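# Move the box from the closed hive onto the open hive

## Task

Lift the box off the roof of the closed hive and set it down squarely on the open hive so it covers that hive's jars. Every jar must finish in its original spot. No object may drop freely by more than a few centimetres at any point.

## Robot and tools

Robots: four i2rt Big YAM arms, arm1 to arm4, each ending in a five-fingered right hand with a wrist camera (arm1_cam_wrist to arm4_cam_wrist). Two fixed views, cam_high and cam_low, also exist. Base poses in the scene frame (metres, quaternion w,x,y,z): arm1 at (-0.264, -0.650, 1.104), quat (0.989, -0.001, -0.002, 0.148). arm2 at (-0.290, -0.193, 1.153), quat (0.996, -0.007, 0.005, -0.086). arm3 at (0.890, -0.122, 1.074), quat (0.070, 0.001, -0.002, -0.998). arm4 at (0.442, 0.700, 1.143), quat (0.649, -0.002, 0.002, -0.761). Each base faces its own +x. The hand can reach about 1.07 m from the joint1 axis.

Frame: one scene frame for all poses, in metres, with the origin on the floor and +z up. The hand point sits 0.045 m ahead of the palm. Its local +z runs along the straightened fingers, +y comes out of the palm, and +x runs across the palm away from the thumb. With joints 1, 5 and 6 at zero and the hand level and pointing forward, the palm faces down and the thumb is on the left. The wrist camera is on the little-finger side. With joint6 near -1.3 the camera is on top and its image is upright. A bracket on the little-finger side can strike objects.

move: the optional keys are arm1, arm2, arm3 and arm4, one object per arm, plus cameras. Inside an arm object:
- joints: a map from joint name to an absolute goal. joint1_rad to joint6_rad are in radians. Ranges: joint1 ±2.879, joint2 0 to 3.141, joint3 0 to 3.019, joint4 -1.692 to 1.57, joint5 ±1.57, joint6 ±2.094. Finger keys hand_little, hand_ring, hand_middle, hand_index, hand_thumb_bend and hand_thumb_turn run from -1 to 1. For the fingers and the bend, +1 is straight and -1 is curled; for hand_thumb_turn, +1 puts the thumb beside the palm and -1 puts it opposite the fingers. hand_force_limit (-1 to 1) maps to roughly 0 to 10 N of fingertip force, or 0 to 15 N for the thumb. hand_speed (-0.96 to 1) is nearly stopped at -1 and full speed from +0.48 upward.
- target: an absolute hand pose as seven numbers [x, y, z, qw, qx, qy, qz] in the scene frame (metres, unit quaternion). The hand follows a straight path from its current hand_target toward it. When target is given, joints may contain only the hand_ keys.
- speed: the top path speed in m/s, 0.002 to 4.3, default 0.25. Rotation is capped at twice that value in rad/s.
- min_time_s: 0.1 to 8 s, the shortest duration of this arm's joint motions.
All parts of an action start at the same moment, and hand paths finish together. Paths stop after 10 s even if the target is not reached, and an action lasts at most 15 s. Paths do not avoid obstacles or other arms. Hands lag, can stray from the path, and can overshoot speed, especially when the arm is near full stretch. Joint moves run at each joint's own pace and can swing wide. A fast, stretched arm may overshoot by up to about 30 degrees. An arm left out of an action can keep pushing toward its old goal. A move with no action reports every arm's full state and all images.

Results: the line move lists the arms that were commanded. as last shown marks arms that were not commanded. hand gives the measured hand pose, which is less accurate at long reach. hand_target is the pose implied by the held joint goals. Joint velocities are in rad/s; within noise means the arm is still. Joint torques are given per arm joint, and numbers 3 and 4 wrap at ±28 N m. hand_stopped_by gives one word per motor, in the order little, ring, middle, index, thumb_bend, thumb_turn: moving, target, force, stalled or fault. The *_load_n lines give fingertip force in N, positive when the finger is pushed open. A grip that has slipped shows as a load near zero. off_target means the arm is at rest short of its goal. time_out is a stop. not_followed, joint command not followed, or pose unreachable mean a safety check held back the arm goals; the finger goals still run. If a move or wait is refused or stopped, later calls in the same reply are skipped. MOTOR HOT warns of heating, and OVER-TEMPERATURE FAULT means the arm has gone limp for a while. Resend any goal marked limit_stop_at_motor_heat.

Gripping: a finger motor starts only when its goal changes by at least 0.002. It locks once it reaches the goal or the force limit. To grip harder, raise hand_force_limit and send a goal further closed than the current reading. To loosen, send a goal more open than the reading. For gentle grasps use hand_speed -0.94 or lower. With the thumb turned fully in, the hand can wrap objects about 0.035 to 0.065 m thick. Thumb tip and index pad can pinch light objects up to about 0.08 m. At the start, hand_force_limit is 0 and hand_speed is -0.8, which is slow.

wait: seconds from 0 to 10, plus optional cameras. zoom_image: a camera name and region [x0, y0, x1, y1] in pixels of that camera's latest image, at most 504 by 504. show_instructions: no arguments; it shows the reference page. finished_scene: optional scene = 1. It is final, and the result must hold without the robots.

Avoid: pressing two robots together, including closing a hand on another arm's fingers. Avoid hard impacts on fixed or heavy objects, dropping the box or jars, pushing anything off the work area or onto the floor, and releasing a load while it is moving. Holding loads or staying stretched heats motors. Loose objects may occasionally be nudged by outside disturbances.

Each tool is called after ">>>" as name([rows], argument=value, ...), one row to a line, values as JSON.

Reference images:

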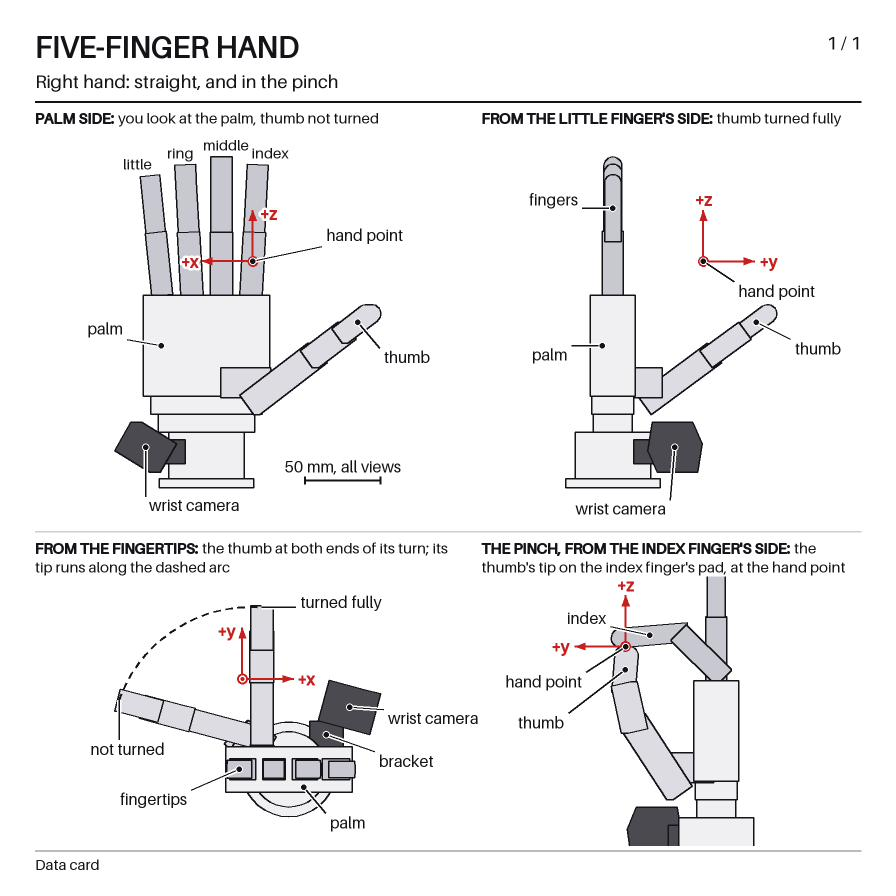

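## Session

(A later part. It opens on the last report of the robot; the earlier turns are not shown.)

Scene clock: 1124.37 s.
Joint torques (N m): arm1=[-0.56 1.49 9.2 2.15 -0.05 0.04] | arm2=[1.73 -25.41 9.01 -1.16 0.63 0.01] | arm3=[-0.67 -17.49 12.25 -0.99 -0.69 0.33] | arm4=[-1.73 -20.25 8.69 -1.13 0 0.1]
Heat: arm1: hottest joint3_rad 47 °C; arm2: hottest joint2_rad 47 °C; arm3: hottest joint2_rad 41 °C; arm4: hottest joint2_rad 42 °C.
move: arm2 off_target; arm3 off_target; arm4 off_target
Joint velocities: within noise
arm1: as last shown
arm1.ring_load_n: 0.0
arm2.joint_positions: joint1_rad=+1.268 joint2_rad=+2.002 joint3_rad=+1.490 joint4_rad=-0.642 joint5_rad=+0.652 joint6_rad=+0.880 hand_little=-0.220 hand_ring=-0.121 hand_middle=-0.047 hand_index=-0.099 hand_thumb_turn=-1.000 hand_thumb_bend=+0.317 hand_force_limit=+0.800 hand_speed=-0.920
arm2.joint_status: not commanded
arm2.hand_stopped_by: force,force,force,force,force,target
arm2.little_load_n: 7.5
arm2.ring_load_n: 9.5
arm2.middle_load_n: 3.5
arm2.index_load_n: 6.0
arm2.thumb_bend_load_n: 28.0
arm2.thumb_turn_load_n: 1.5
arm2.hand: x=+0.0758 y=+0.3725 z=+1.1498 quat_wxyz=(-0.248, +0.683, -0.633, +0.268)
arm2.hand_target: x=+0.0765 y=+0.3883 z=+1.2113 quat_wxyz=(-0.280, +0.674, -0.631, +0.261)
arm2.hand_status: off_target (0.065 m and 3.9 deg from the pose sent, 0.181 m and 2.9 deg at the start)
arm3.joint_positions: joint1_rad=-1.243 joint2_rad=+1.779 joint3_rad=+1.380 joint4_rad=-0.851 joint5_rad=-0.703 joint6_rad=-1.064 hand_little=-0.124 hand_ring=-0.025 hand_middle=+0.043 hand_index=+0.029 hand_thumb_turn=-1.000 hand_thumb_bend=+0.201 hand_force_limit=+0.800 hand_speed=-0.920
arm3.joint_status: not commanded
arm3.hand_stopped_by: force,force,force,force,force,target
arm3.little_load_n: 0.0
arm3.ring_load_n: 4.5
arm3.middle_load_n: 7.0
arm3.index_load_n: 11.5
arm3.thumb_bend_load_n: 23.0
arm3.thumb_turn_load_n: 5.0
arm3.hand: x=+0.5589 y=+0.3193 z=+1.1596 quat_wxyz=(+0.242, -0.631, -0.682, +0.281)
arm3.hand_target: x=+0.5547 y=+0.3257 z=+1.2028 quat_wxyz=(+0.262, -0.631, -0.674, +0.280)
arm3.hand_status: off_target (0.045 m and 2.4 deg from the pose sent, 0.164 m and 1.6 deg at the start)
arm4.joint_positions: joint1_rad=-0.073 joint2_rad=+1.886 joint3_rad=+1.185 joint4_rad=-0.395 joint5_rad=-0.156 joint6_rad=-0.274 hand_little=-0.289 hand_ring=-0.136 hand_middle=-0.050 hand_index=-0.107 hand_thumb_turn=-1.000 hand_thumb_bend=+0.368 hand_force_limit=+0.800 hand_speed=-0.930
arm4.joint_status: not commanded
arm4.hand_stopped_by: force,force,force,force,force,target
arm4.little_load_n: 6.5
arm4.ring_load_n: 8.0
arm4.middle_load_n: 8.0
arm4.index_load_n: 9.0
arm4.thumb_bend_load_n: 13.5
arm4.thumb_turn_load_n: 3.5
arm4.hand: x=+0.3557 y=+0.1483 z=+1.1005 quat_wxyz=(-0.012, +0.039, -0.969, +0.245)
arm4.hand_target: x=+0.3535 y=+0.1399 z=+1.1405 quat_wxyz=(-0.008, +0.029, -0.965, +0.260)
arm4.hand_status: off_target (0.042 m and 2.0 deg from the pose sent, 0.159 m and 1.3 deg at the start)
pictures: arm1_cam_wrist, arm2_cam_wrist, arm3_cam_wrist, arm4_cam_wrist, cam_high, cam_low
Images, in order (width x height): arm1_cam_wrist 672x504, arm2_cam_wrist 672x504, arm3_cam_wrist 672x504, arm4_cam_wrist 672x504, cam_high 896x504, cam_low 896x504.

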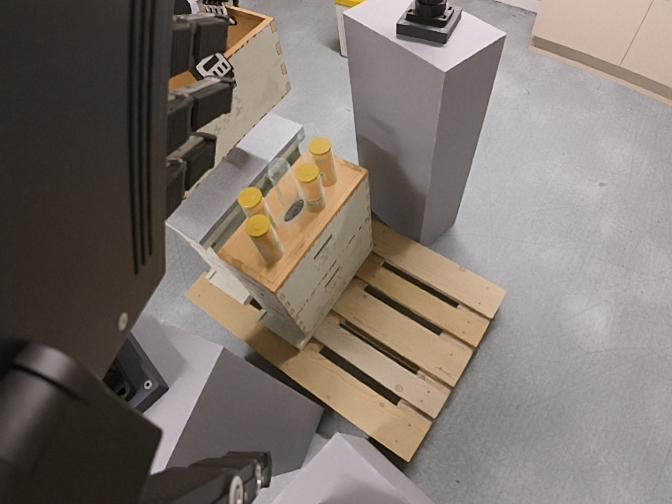

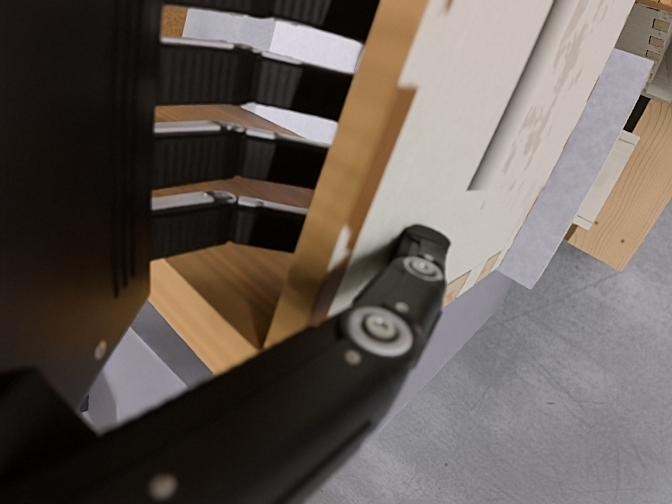

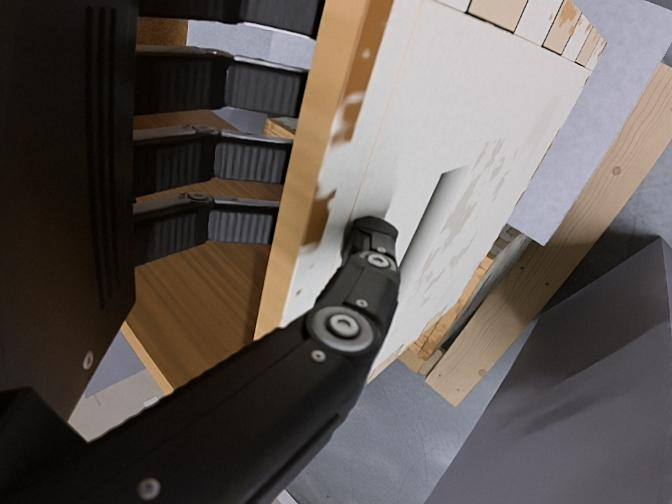

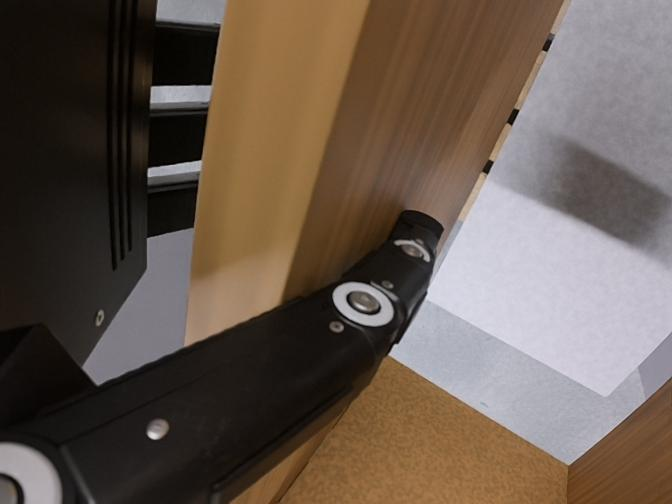

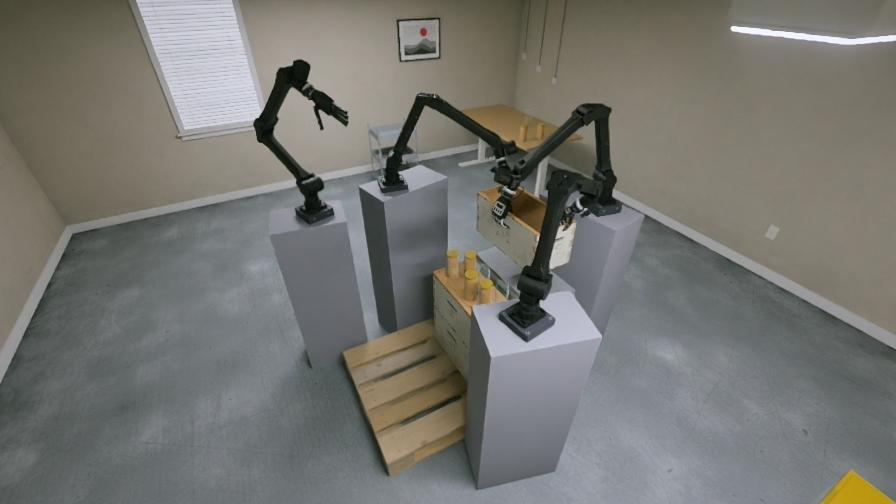

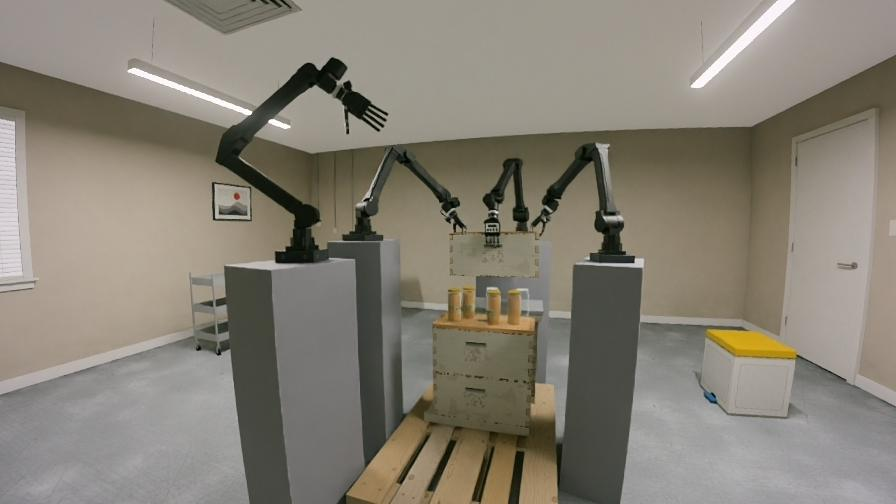

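>>> move(arm2={"target": [0.0765, 0.2883, 1.228, 0.2794, -0.6746, 0.6313, -0.2615], "speed": 0.05}, arm3={"target": [0.5547, 0.2257, 1.215, 0.2615, -0.6313, -0.6746, 0.2794], "speed": 0.05}, arm4={"target": [0.3535, 0.0399, 1.157, 0.0079, -0.0295, 0.9655, -0.2587], "speed": 0.05}, cameras=["arm2_cam_wrist", "arm3_cam_wrist", "arm4_cam_wrist", "cam_high", "cam_low"])

>>> zoom_image(camera="cam_low", region=[440, 180, 560, 320])

Scene clock: 1132.40 s.
Joint torques (N m): arm1=[-0.56 1.79 9.24 2.19 -0.04 0.05] | arm2=[0.91 -23 6.01 0.13 0.5 -0.17] | arm3=[-0.26 -14.68 9.65 0.31 -0.5 0.35] | arm4=[-0.32 -19.55 11.08 0.17 -0.07 0.13]
Heat: arm1: hottest joint3_rad 47 °C; arm2: hottest joint2_rad 48 °C; arm3: hottest joint3_rad 42 °C; arm4: hottest joint2_rad 42 °C.
move: arm2 off_target; arm3 off_target; arm4 off_target
Joint velocities: within noise
arm1: as last shown
arm2.joint_positions: joint1_rad=+1.189 joint2_rad=+1.785 joint3_rad=+1.232 joint4_rad=-0.550 joint5_rad=+0.614 joint6_rad=+0.802 hand_little=-0.220 hand_ring=-0.121 hand_middle=-0.047 hand_index=-0.099 hand_thumb_turn=-1.000 hand_thumb_bend=+0.317 hand_force_limit=+0.800 hand_speed=-0.920
arm2.joint_status: not commanded
arm2.hand_stopped_by: force,force,force,force,force,target
arm2.little_load_n: 7.5
arm2.ring_load_n: 10.0
arm2.middle_load_n: 4.0
arm2.index_load_n: 6.0
arm2.thumb_bend_load_n: 27.5
arm2.thumb_turn_load_n: 1.5
arm2.hand: x=+0.0757 y=+0.2845 z=+1.1787 quat_wxyz=(-0.248, +0.681, -0.636, +0.265)
arm2.hand_target: x=+0.0768 y=+0.2881 z=+1.2257 quat_wxyz=(-0.279, +0.674, -0.631, +0.262)
arm2.hand_status: off_target (0.049 m and 3.7 deg from the pose sent, 0.115 m and 3.9 deg at the start)
arm3.joint_positions: joint1_rad=-1.149 joint2_rad=+1.549 joint3_rad=+1.149 joint4_rad=-0.772 joint5_rad=-0.668 joint6_rad=-0.950 hand_little=-0.124 hand_ring=-0.025 hand_middle=+0.043 hand_index=+0.029 hand_thumb_turn=-1.000 hand_thumb_bend=+0.201 hand_force_limit=+0.800 hand_speed=-0.920
arm3.joint_status: not commanded
arm3.hand_stopped_by: force,force,force,force,force,target
arm3.little_load_n: 0.0
arm3.ring_load_n: 4.0
arm3.middle_load_n: 8.0
arm3.index_load_n: 14.0
arm3.thumb_bend_load_n: 23.0
arm3.thumb_turn_load_n: 6.0
arm3.hand: x=+0.5571 y=+0.2279 z=+1.1849 quat_wxyz=(+0.244, -0.630, -0.682, +0.280)
arm3.hand_target: x=+0.5546 y=+0.2255 z=+1.2140 quat_wxyz=(+0.261, -0.631, -0.675, +0.280)
arm3.hand_status: off_target (0.030 m and 2.2 deg from the pose sent, 0.109 m and 2.4 deg at the start)
arm4.joint_positions: joint1_rad=-0.042 joint2_rad=+2.039 joint3_rad=+1.521 joint4_rad=-0.583 joint5_rad=-0.137 joint6_rad=-0.243 hand_little=-0.289 hand_ring=-0.136 hand_middle=-0.050 hand_index=-0.107 hand_thumb_turn=-1.000 hand_thumb_bend=+0.368 hand_force_limit=+0.800 hand_speed=-0.930
arm4.joint_status: not commanded
arm4.hand_stopped_by: force,force,force,force,force,target
arm4.little_load_n: 5.0
arm4.ring_load_n: 6.5
arm4.middle_load_n: 6.5
arm4.index_load_n: 8.0
arm4.thumb_bend_load_n: 13.5
arm4.thumb_turn_load_n: 4.0
arm4.hand: x=+0.3540 y=+0.0589 z=+1.1256 quat_wxyz=(-0.011, +0.037, -0.970, +0.241)
arm4.hand_target: x=+0.3538 y=+0.0410 z=+1.1572 quat_wxyz=(-0.008, +0.030, -0.965, +0.259)
arm4.hand_status: off_target (0.037 m and 2.3 deg from the pose sent, 0.122 m and 2.0 deg at the start)
Images, in order (width x height): arm2_cam_wrist 672x504, arm3_cam_wrist 672x504, arm4_cam_wrist 672x504, cam_high 896x504, cam_low 896x504.

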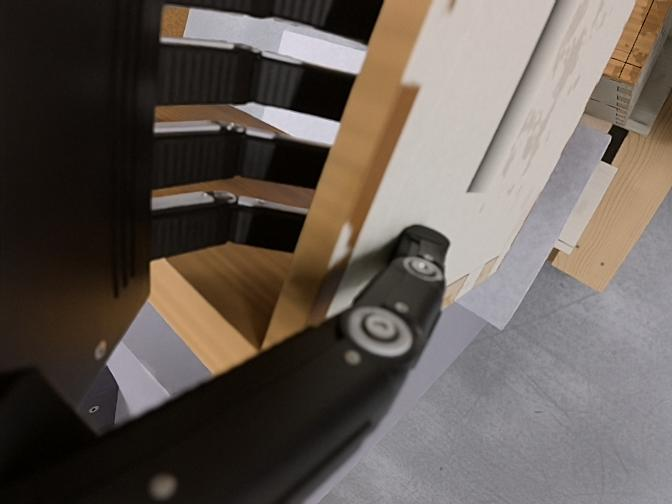

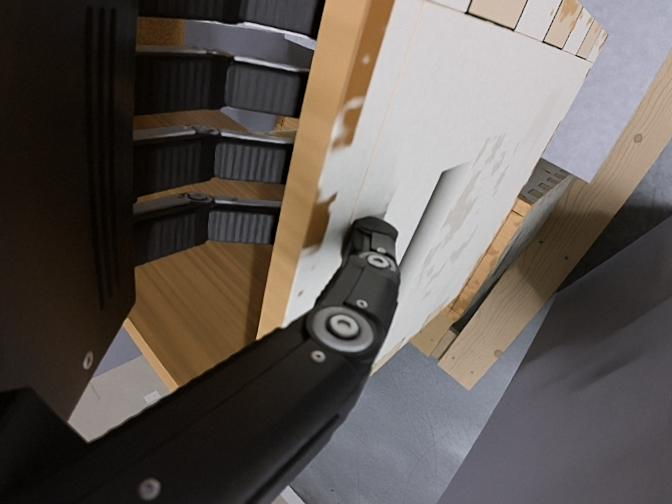

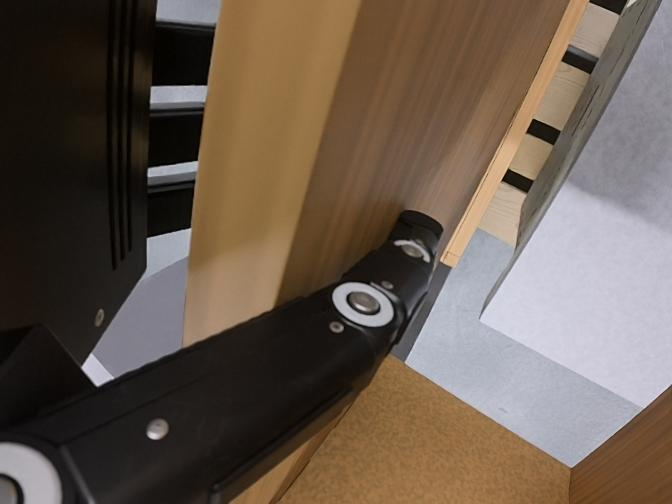

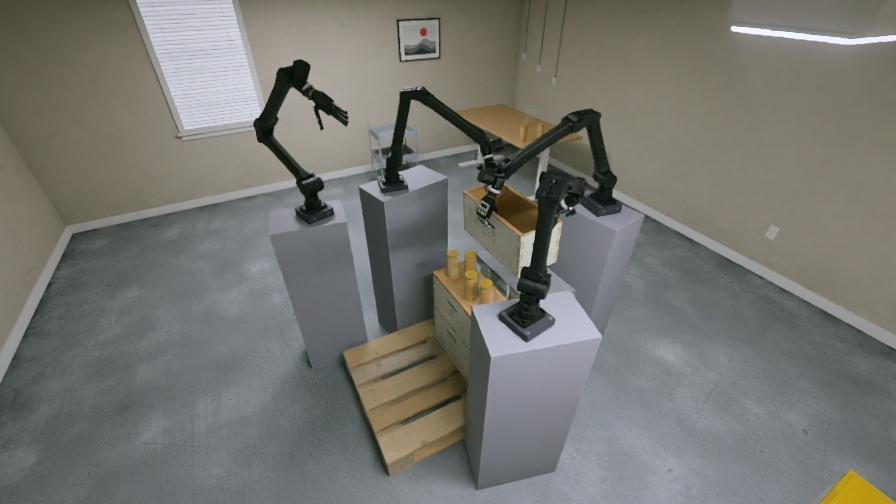

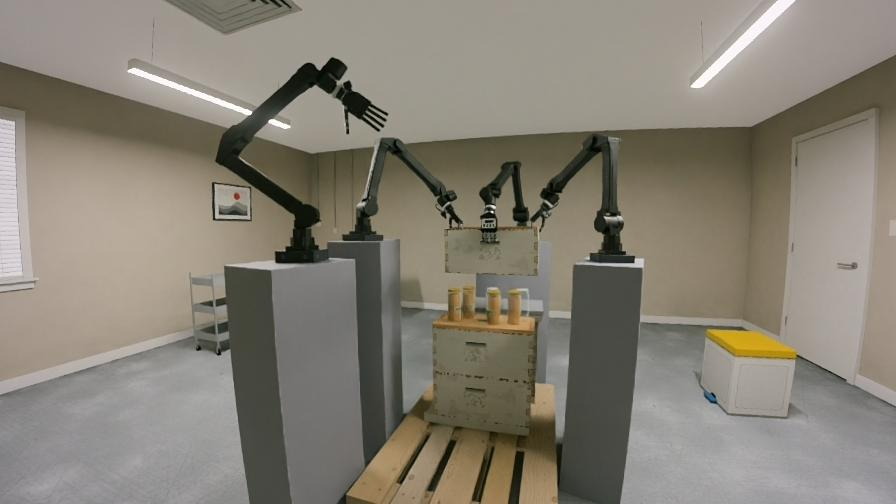

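Scaled by 3.600 from the camera's image (finer frame: 1280x720).

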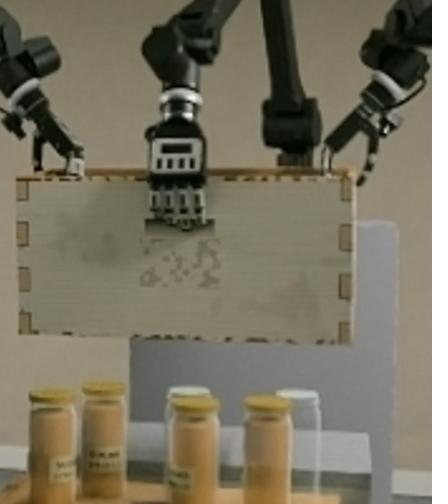

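>>> move(arm2={"target": [0.0768, 0.1683, 1.224, 0.2794, -0.6746, 0.6313, -0.2615], "speed": 0.05}, arm3={"target": [0.5547, 0.1057, 1.215, 0.2615, -0.6313, -0.6746, 0.2794], "speed": 0.05}, arm4={"target": [0.3538, -0.0791, 1.157, 0.0079, -0.0295, 0.9655, -0.2587], "speed": 0.05})

>>> move(arm1={"target": [0.333, -0.40, 1.26, 0.38, -0.596, -0.596, -0.38], "speed": 0.3}, cameras=["all"])

>>> zoom_image(camera="cam_low", region=[440, 180, 560, 320])

Scene clock: 1139.13 s.
Joint torques (N m): arm1=[-1.03 1.44 9.22 2.18 -0.04 0.04] | arm2=[1.08 -18.26 5.78 0.28 0.26 -0.11] | arm3=[-0.56 -10.29 9.94 0.49 -0.33 0.28] | arm4=[-0.91 -23.24 12.94 0.4 0 0.06]
Heat: arm1: hottest joint3_rad 47 °C; arm2: hottest joint2_rad 48 °C; arm3: hottest joint3_rad 43 °C; arm4: hottest joint2_rad 42 °C.
move: arm2 off_target; arm3 off_target; arm4 off_target
Joint velocities: within noise
arm1: as last shown
arm2.joint_positions: joint1_rad=+1.035 joint2_rad=+1.542 joint3_rad=+0.925 joint4_rad=-0.391 joint5_rad=+0.536 joint6_rad=+0.646 hand_little=-0.220 hand_ring=-0.121 hand_middle=-0.047 hand_index=-0.099 hand_thumb_turn=-1.000 hand_thumb_bend=+0.317 hand_force_limit=+0.800 hand_speed=-0.920
arm2.joint_status: not commanded
arm2.hand_stopped_by: force,force,force,force,force,target
arm2.little_load_n: 8.0
arm2.ring_load_n: 10.0
arm2.middle_load_n: 4.0
arm2.index_load_n: 6.5
arm2.thumb_bend_load_n: 27.0
arm2.thumb_turn_load_n: 1.5
arm2.hand: x=+0.0787 y=+0.1642 z=+1.1888 quat_wxyz=(-0.252, +0.679, -0.638, +0.263)
arm2.hand_target: x=+0.0774 y=+0.1683 z=+1.2223 quat_wxyz=(-0.279, +0.674, -0.631, +0.262)
arm2.hand_status: off_target (0.036 m and 3.3 deg from the pose sent, 0.125 m and 3.7 deg at the start)
arm3.joint_positions: joint1_rad=-0.966 joint2_rad=+1.276 joint3_rad=+0.877 joint4_rad=-0.654 joint5_rad=-0.583 joint6_rad=-0.747 hand_little=-0.124 hand_ring=-0.025 hand_middle=+0.043 hand_index=+0.029 hand_thumb_turn=-1.000 hand_thumb_bend=+0.201 hand_force_limit=+0.800 hand_speed=-0.920
arm3.joint_status: not commanded
arm3.hand_stopped_by: force,force,force,force,force,target
arm3.little_load_n: 0.0
arm3.ring_load_n: 4.5
arm3.middle_load_n: 10.0
arm3.index_load_n: 15.5
arm3.thumb_bend_load_n: 23.5
arm3.thumb_turn_load_n: 6.0
arm3.hand: x=+0.5557 y=+0.1063 z=+1.1910 quat_wxyz=(+0.244, -0.631, -0.682, +0.278)
arm3.hand_target: x=+0.5546 y=+0.1056 z=+1.2141 quat_wxyz=(+0.261, -0.631, -0.675, +0.280)
arm3.hand_status: off_target (0.024 m and 2.2 deg from the pose sent, 0.126 m and 2.2 deg at the start)
arm4.joint_positions: joint1_rad=-0.011 joint2_rad=+2.353 joint3_rad=+2.066 joint4_rad=-0.830 joint5_rad=-0.123 joint6_rad=-0.211 hand_little=-0.289 hand_ring=-0.137 hand_middle=-0.051 hand_index=-0.107 hand_thumb_turn=-1.000 hand_thumb_bend=+0.368 hand_force_limit=+0.800 hand_speed=-0.930
arm4.joint_status: not commanded
arm4.hand_stopped_by: force,force,force,force,force,target
arm4.little_load_n: 8.0
arm4.ring_load_n: 4.5
arm4.middle_load_n: 2.5
arm4.index_load_n: 6.5
arm4.thumb_bend_load_n: 11.0
arm4.thumb_turn_load_n: 3.5
arm4.hand: x=+0.3542 y=-0.0561 z=+1.1193 quat_wxyz=(-0.014, +0.035, -0.972, +0.231)
arm4.hand_target: x=+0.3541 y=-0.0770 z=+1.1573 quat_wxyz=(-0.008, +0.030, -0.965, +0.260)
arm4.hand_status: off_target (0.044 m and 3.4 deg from the pose sent, 0.142 m and 2.3 deg at the start)
pictures: none

Scene clock: 1141.87 s.
Joint torques (N m): arm1=[-1.38 -13.1 11.22 2.14 -0.55 -0.13] | arm2=[1.14 -18.32 5.74 0.29 0.25 -0.11] | arm3=[-0.5 -10.29 9.94 0.49 -0.34 0.28] | arm4=[-0.62 -23.3 12.9 0.43 0.03 0.09]
Heat: arm1: hottest joint3_rad 47 °C; arm2: hottest joint2_rad 48 °C; arm3: hottest joint3_rad 42 °C; arm4: hottest joint2_rad 43 °C.
move: arm1 off_target
Joint velocities: within noise
arm1.joint_positions: joint1_rad=-0.121 joint2_rad=+1.709 joint3_rad=+1.042 joint4_rad=-0.030 joint5_rad=-1.129 joint6_rad=-2.077 hand_little=+1.000 hand_ring=+1.000 hand_middle=+1.000 hand_index=+1.000 hand_thumb_turn=+1.000 hand_thumb_bend=+1.000 hand_force_limit=+0.000 hand_speed=-0.800
arm1.joint_status: not commanded
arm1.hand_stopped_by: target,target,target,target,target,target
arm1.little_load_n: 0.0
arm1.ring_load_n: 0.0
arm1.middle_load_n: 0.0
arm1.index_load_n: 0.0
arm1.thumb_bend_load_n: 0.0
arm1.thumb_turn_load_n: 0.0
arm1.hand: x=+0.3101 y=-0.3996 z=+1.2270 quat_wxyz=(-0.418, +0.645, +0.470, +0.433)
arm1.hand_target: x=+0.3308 y=-0.4003 z=+1.2604 quat_wxyz=(-0.401, +0.624, +0.484, +0.463)
arm1.hand_status: off_target (0.040 m and 17.2 deg from the pose sent, 0.522 m and 63.4 deg at the start; a joint's target at an end of its range on 45 of 82 steps)
arm2, arm3, arm4: as last shown
arm2.thumb_bend_load_n: 26.5
arm4.index_load_n: 7.0
arm4.thumb_turn_load_n: 4.0
pictures: arm1_cam_wrist, arm2_cam_wrist, arm3_cam_wrist, arm4_cam_wrist, cam_high, cam_low
Images, in order (width x height): arm1_cam_wrist 672x504, arm2_cam_wrist 672x504, arm3_cam_wrist 672x504, arm4_cam_wrist 672x504, cam_high 896x504, cam_low 896x504.

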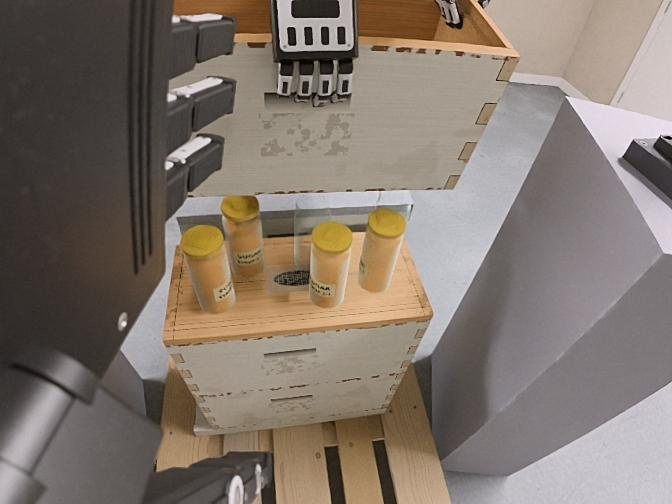

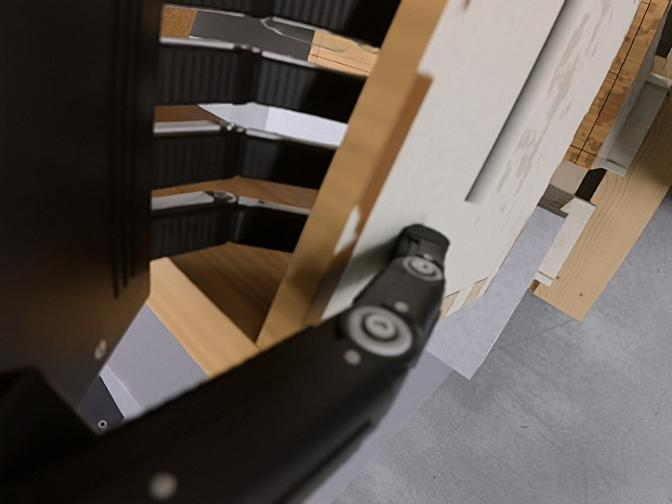

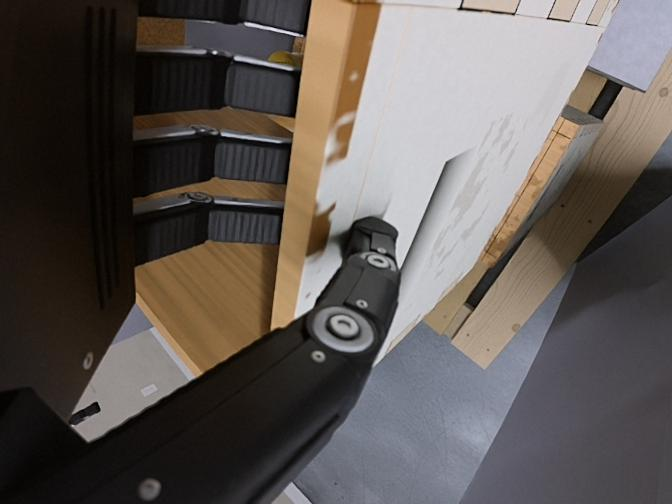

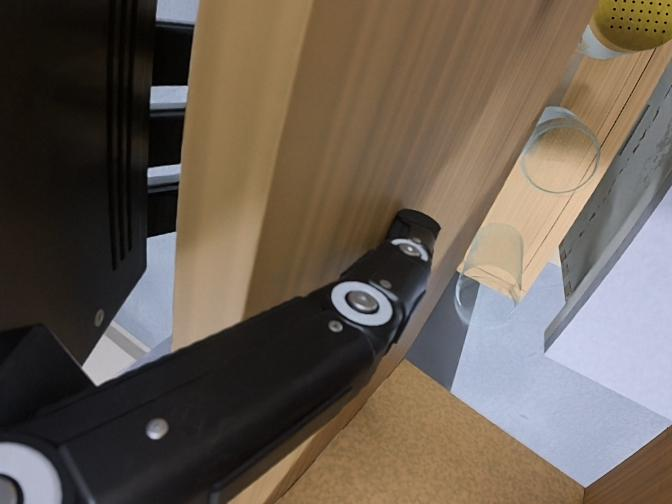

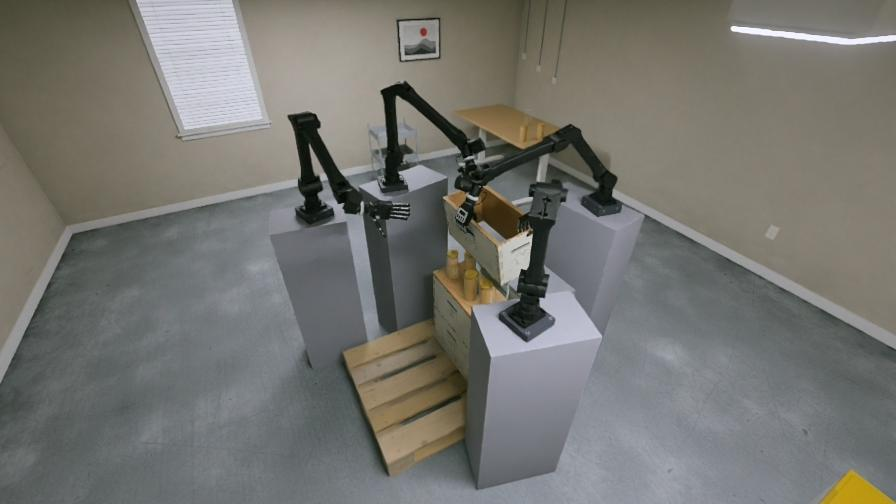

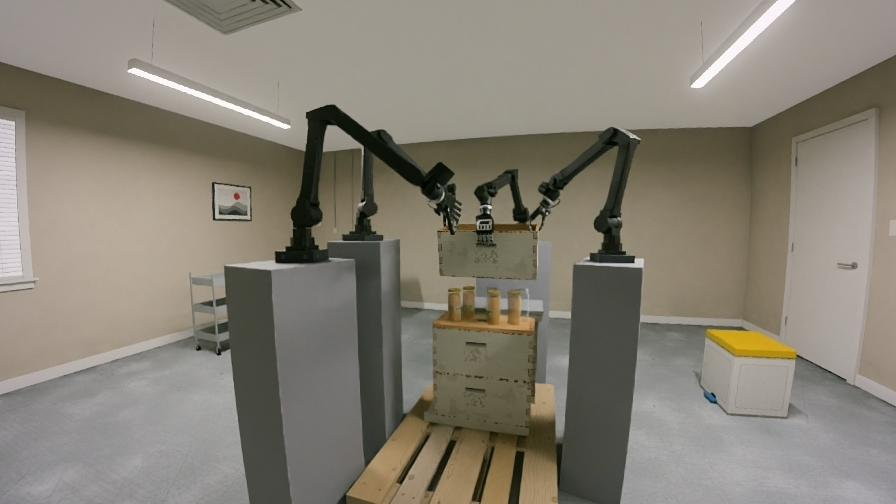

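Scaled by 3.600 from the camera's image (finer frame: 1280x720).

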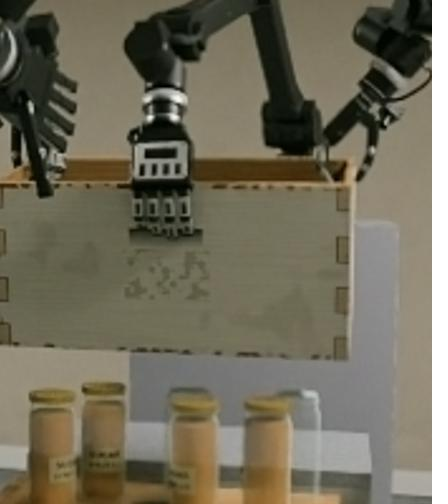

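>>> zoom_image(camera="arm1_cam_wrist", region=[150, 180, 470, 370])

>>> zoom_image(camera="arm1_cam_wrist", region=[170, 0, 530, 210])

Scaled by 1.575 from the camera's image (finer frame: 960x720).

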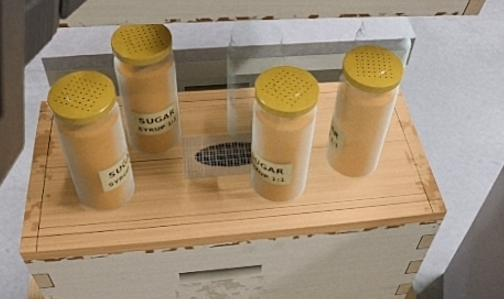

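Scaled by 1.400 from the camera's image (finer frame: 960x720).

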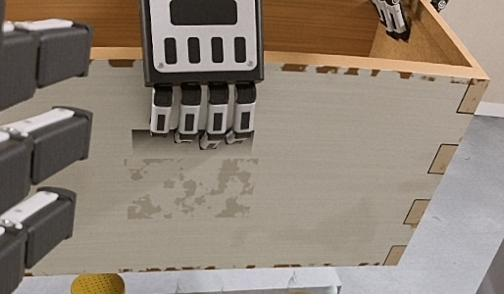

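>>> zoom_image(camera="cam_high", region=[420, 170, 580, 330])

>>> zoom_image(camera="cam_low", region=[410, 210, 560, 360])

Scaled by 3.150 from the camera's image (finer frame: 1280x720).

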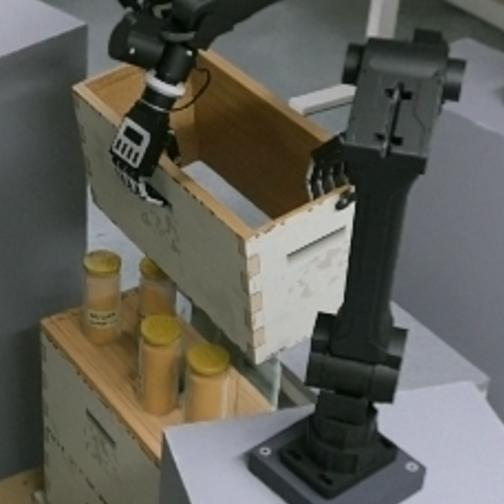

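Scaled by 3.360 from the camera's image (finer frame: 1280x720).

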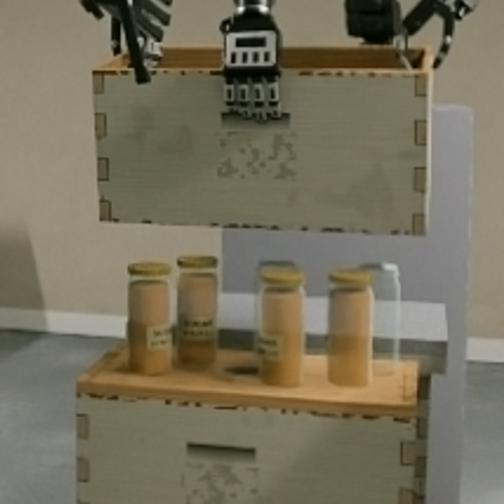

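>>> move(arm2={"target": [0.0864, 0.1283, 1.214, 0.2794, -0.6746, 0.6313, -0.2615], "speed": 0.04}, arm3={"target": [0.5647, 0.0657, 1.206, 0.2615, -0.6313, -0.6746, 0.2794], "speed": 0.04}, arm4={"target": [0.3638, -0.1191, 1.172, 0.0079, -0.0295, 0.9655, -0.2587], "speed": 0.04}, cameras=["all"])

>>> zoom_image(camera="arm4_cam_wrist", region=[372, 0, 672, 504])

Scene clock: 1216.77 s.
Joint torques (N m): arm1=[-1.44 -13.33 11.15 1.99 -0.57 -0.12] | arm2=[0.85 -16.85 5.31 0.34 0.14 -0.08] | arm3=[-0.32 -8.35 9.65 0.51 -0.25 0.23] | arm4=[-1.08 -26.46 14.13 0.5 0.04 0.06]
Heat: arm1: hottest joint3_rad 47 °C; arm2: hottest joint2_rad 46 °C; arm3: hottest joint3_rad 43 °C; arm4: hottest joint3_rad 47 °C.
move: arm2 off_target; arm3 off_target; arm4 off_target
Joint velocities: within noise
arm1: as last shown
arm1.hand: x=+0.3101 y=-0.3996 z=+1.2271 quat_wxyz=(-0.418, +0.645, +0.470, +0.433)
arm1.hand_target: x=+0.3309 y=-0.4003 z=+1.2604 quat_wxyz=(-0.401, +0.624, +0.484, +0.463)
arm2.joint_positions: joint1_rad=+0.954 joint2_rad=+1.491 joint3_rad=+0.847 joint4_rad=-0.314 joint5_rad=+0.488 joint6_rad=+0.566 hand_little=-0.220 hand_ring=-0.121 hand_middle=-0.047 hand_index=-0.099 hand_thumb_turn=-1.000 hand_thumb_bend=+0.317 hand_force_limit=+0.800 hand_speed=-0.920
arm2.joint_status: not commanded
arm2.hand_stopped_by: force,force,force,force,force,target
arm2.little_load_n: 6.5
arm2.ring_load_n: 9.5
arm2.middle_load_n: 4.5
arm2.index_load_n: 7.5
arm2.thumb_bend_load_n: 26.0
arm2.thumb_turn_load_n: 2.0
arm2.hand: x=+0.0894 y=+0.1267 z=+1.1861 quat_wxyz=(-0.258, +0.678, -0.637, +0.262)
arm2.hand_target: x=+0.0869 y=+0.1285 z=+1.2125 quat_wxyz=(-0.279, +0.675, -0.631, +0.262)
arm2.hand_status: off_target (0.028 m and 2.6 deg from the pose sent, 0.045 m and 3.3 deg at the start)
arm3.joint_positions: joint1_rad=-0.908 joint2_rad=+1.172 joint3_rad=+0.778 joint4_rad=-0.614 joint5_rad=-0.551 joint6_rad=-0.682 hand_little=-0.124 hand_ring=-0.025 hand_middle=+0.043 hand_index=+0.029 hand_thumb_turn=-1.000 hand_thumb_bend=+0.201 hand_force_limit=+0.800 hand_speed=-0.920
arm3.joint_status: not commanded
arm3.hand_stopped_by: force,force,force,force,force,target
arm3.little_load_n: 0.0
arm3.ring_load_n: 6.0
arm3.middle_load_n: 10.0
arm3.index_load_n: 15.0
arm3.thumb_bend_load_n: 22.5
arm3.thumb_turn_load_n: 5.0
arm3.hand: x=+0.5647 y=+0.0683 z=+1.1884 quat_wxyz=(+0.250, -0.631, -0.680, +0.277)
arm3.hand_target: x=+0.5645 y=+0.0658 z=+1.2053 quat_wxyz=(+0.261, -0.631, -0.675, +0.280)
arm3.hand_status: off_target (0.018 m and 1.5 deg from the pose sent, 0.044 m and 2.1 deg at the start)
arm4.joint_positions: joint1_rad=+0.011 joint2_rad=+2.506 joint3_rad=+2.355 joint4_rad=-0.987 joint5_rad=-0.113 joint6_rad=-0.193 hand_little=-0.289 hand_ring=-0.137 hand_middle=-0.051 hand_index=-0.107 hand_thumb_turn=-1.000 hand_thumb_bend=+0.368 hand_force_limit=+0.800 hand_speed=-0.930
arm4.joint_status: not commanded
arm4.hand_stopped_by: force,force,force,force,force,target
arm4.little_load_n: 6.0
arm4.ring_load_n: 4.0
arm4.middle_load_n: 2.5
arm4.index_load_n: 6.5
arm4.thumb_bend_load_n: 12.0
arm4.thumb_turn_load_n: 4.0
arm4.hand: x=+0.3646 y=-0.0932 z=+1.1176 quat_wxyz=(-0.015, +0.035, -0.975, +0.220)
arm4.hand_target: x=+0.3644 y=-0.1156 z=+1.1722 quat_wxyz=(-0.008, +0.030, -0.965, +0.260)
arm4.hand_status: off_target (0.060 m and 4.7 deg from the pose sent, 0.083 m and 3.3 deg at the start)
pictures: arm1_cam_wrist, arm2_cam_wrist, arm3_cam_wrist, arm4_cam_wrist, cam_high, cam_low
Images, in order (width x height): arm1_cam_wrist 672x504, arm2_cam_wrist 672x504, arm3_cam_wrist 672x504, arm4_cam_wrist 672x504, cam_high 896x504, cam_low 896x504.

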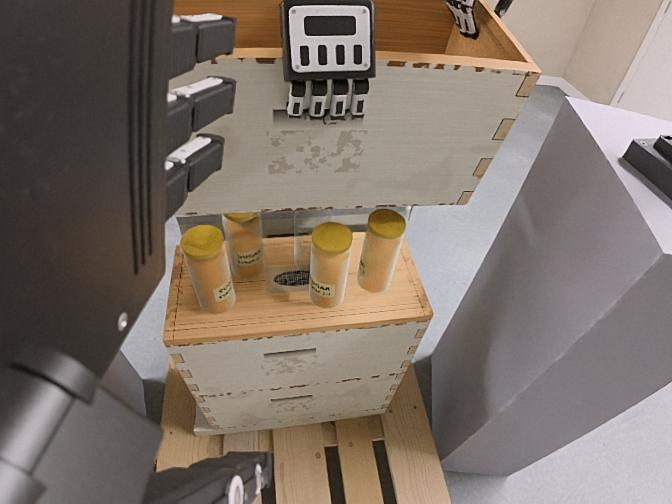

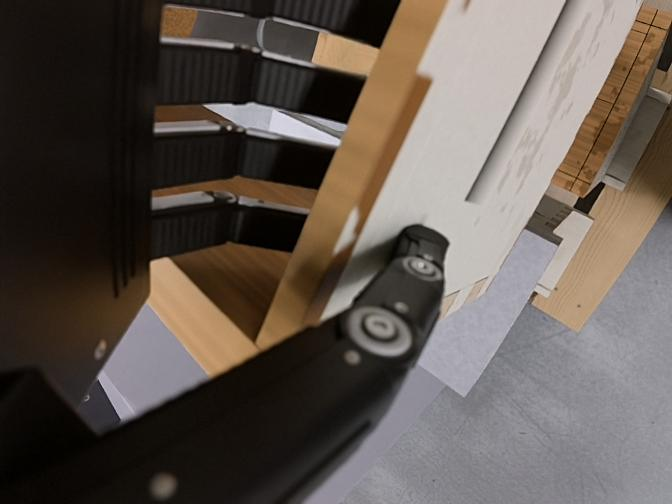

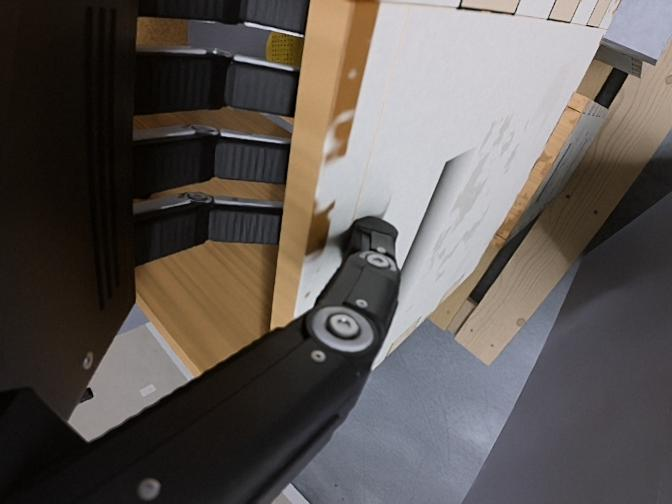

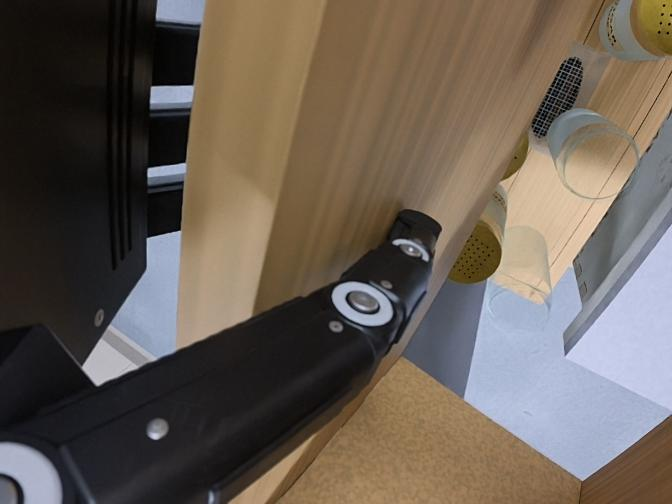

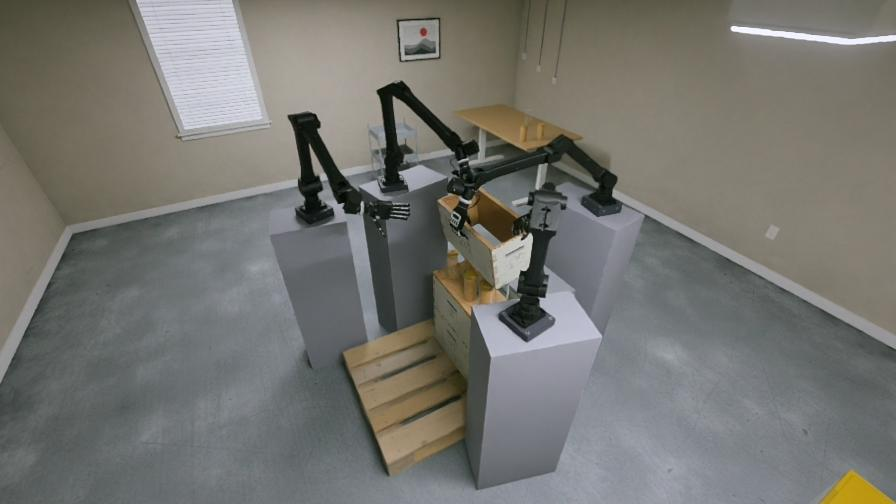

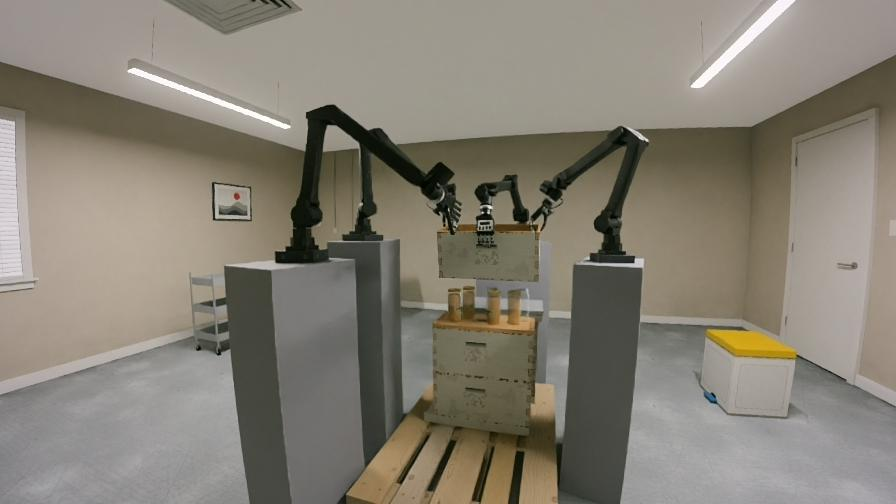

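Scaled by 1.000.

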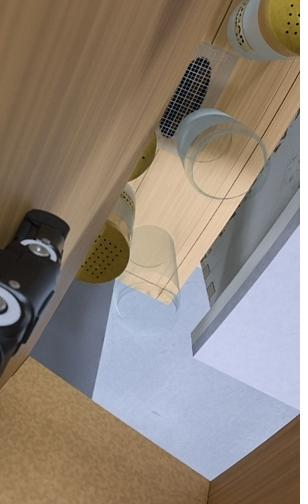

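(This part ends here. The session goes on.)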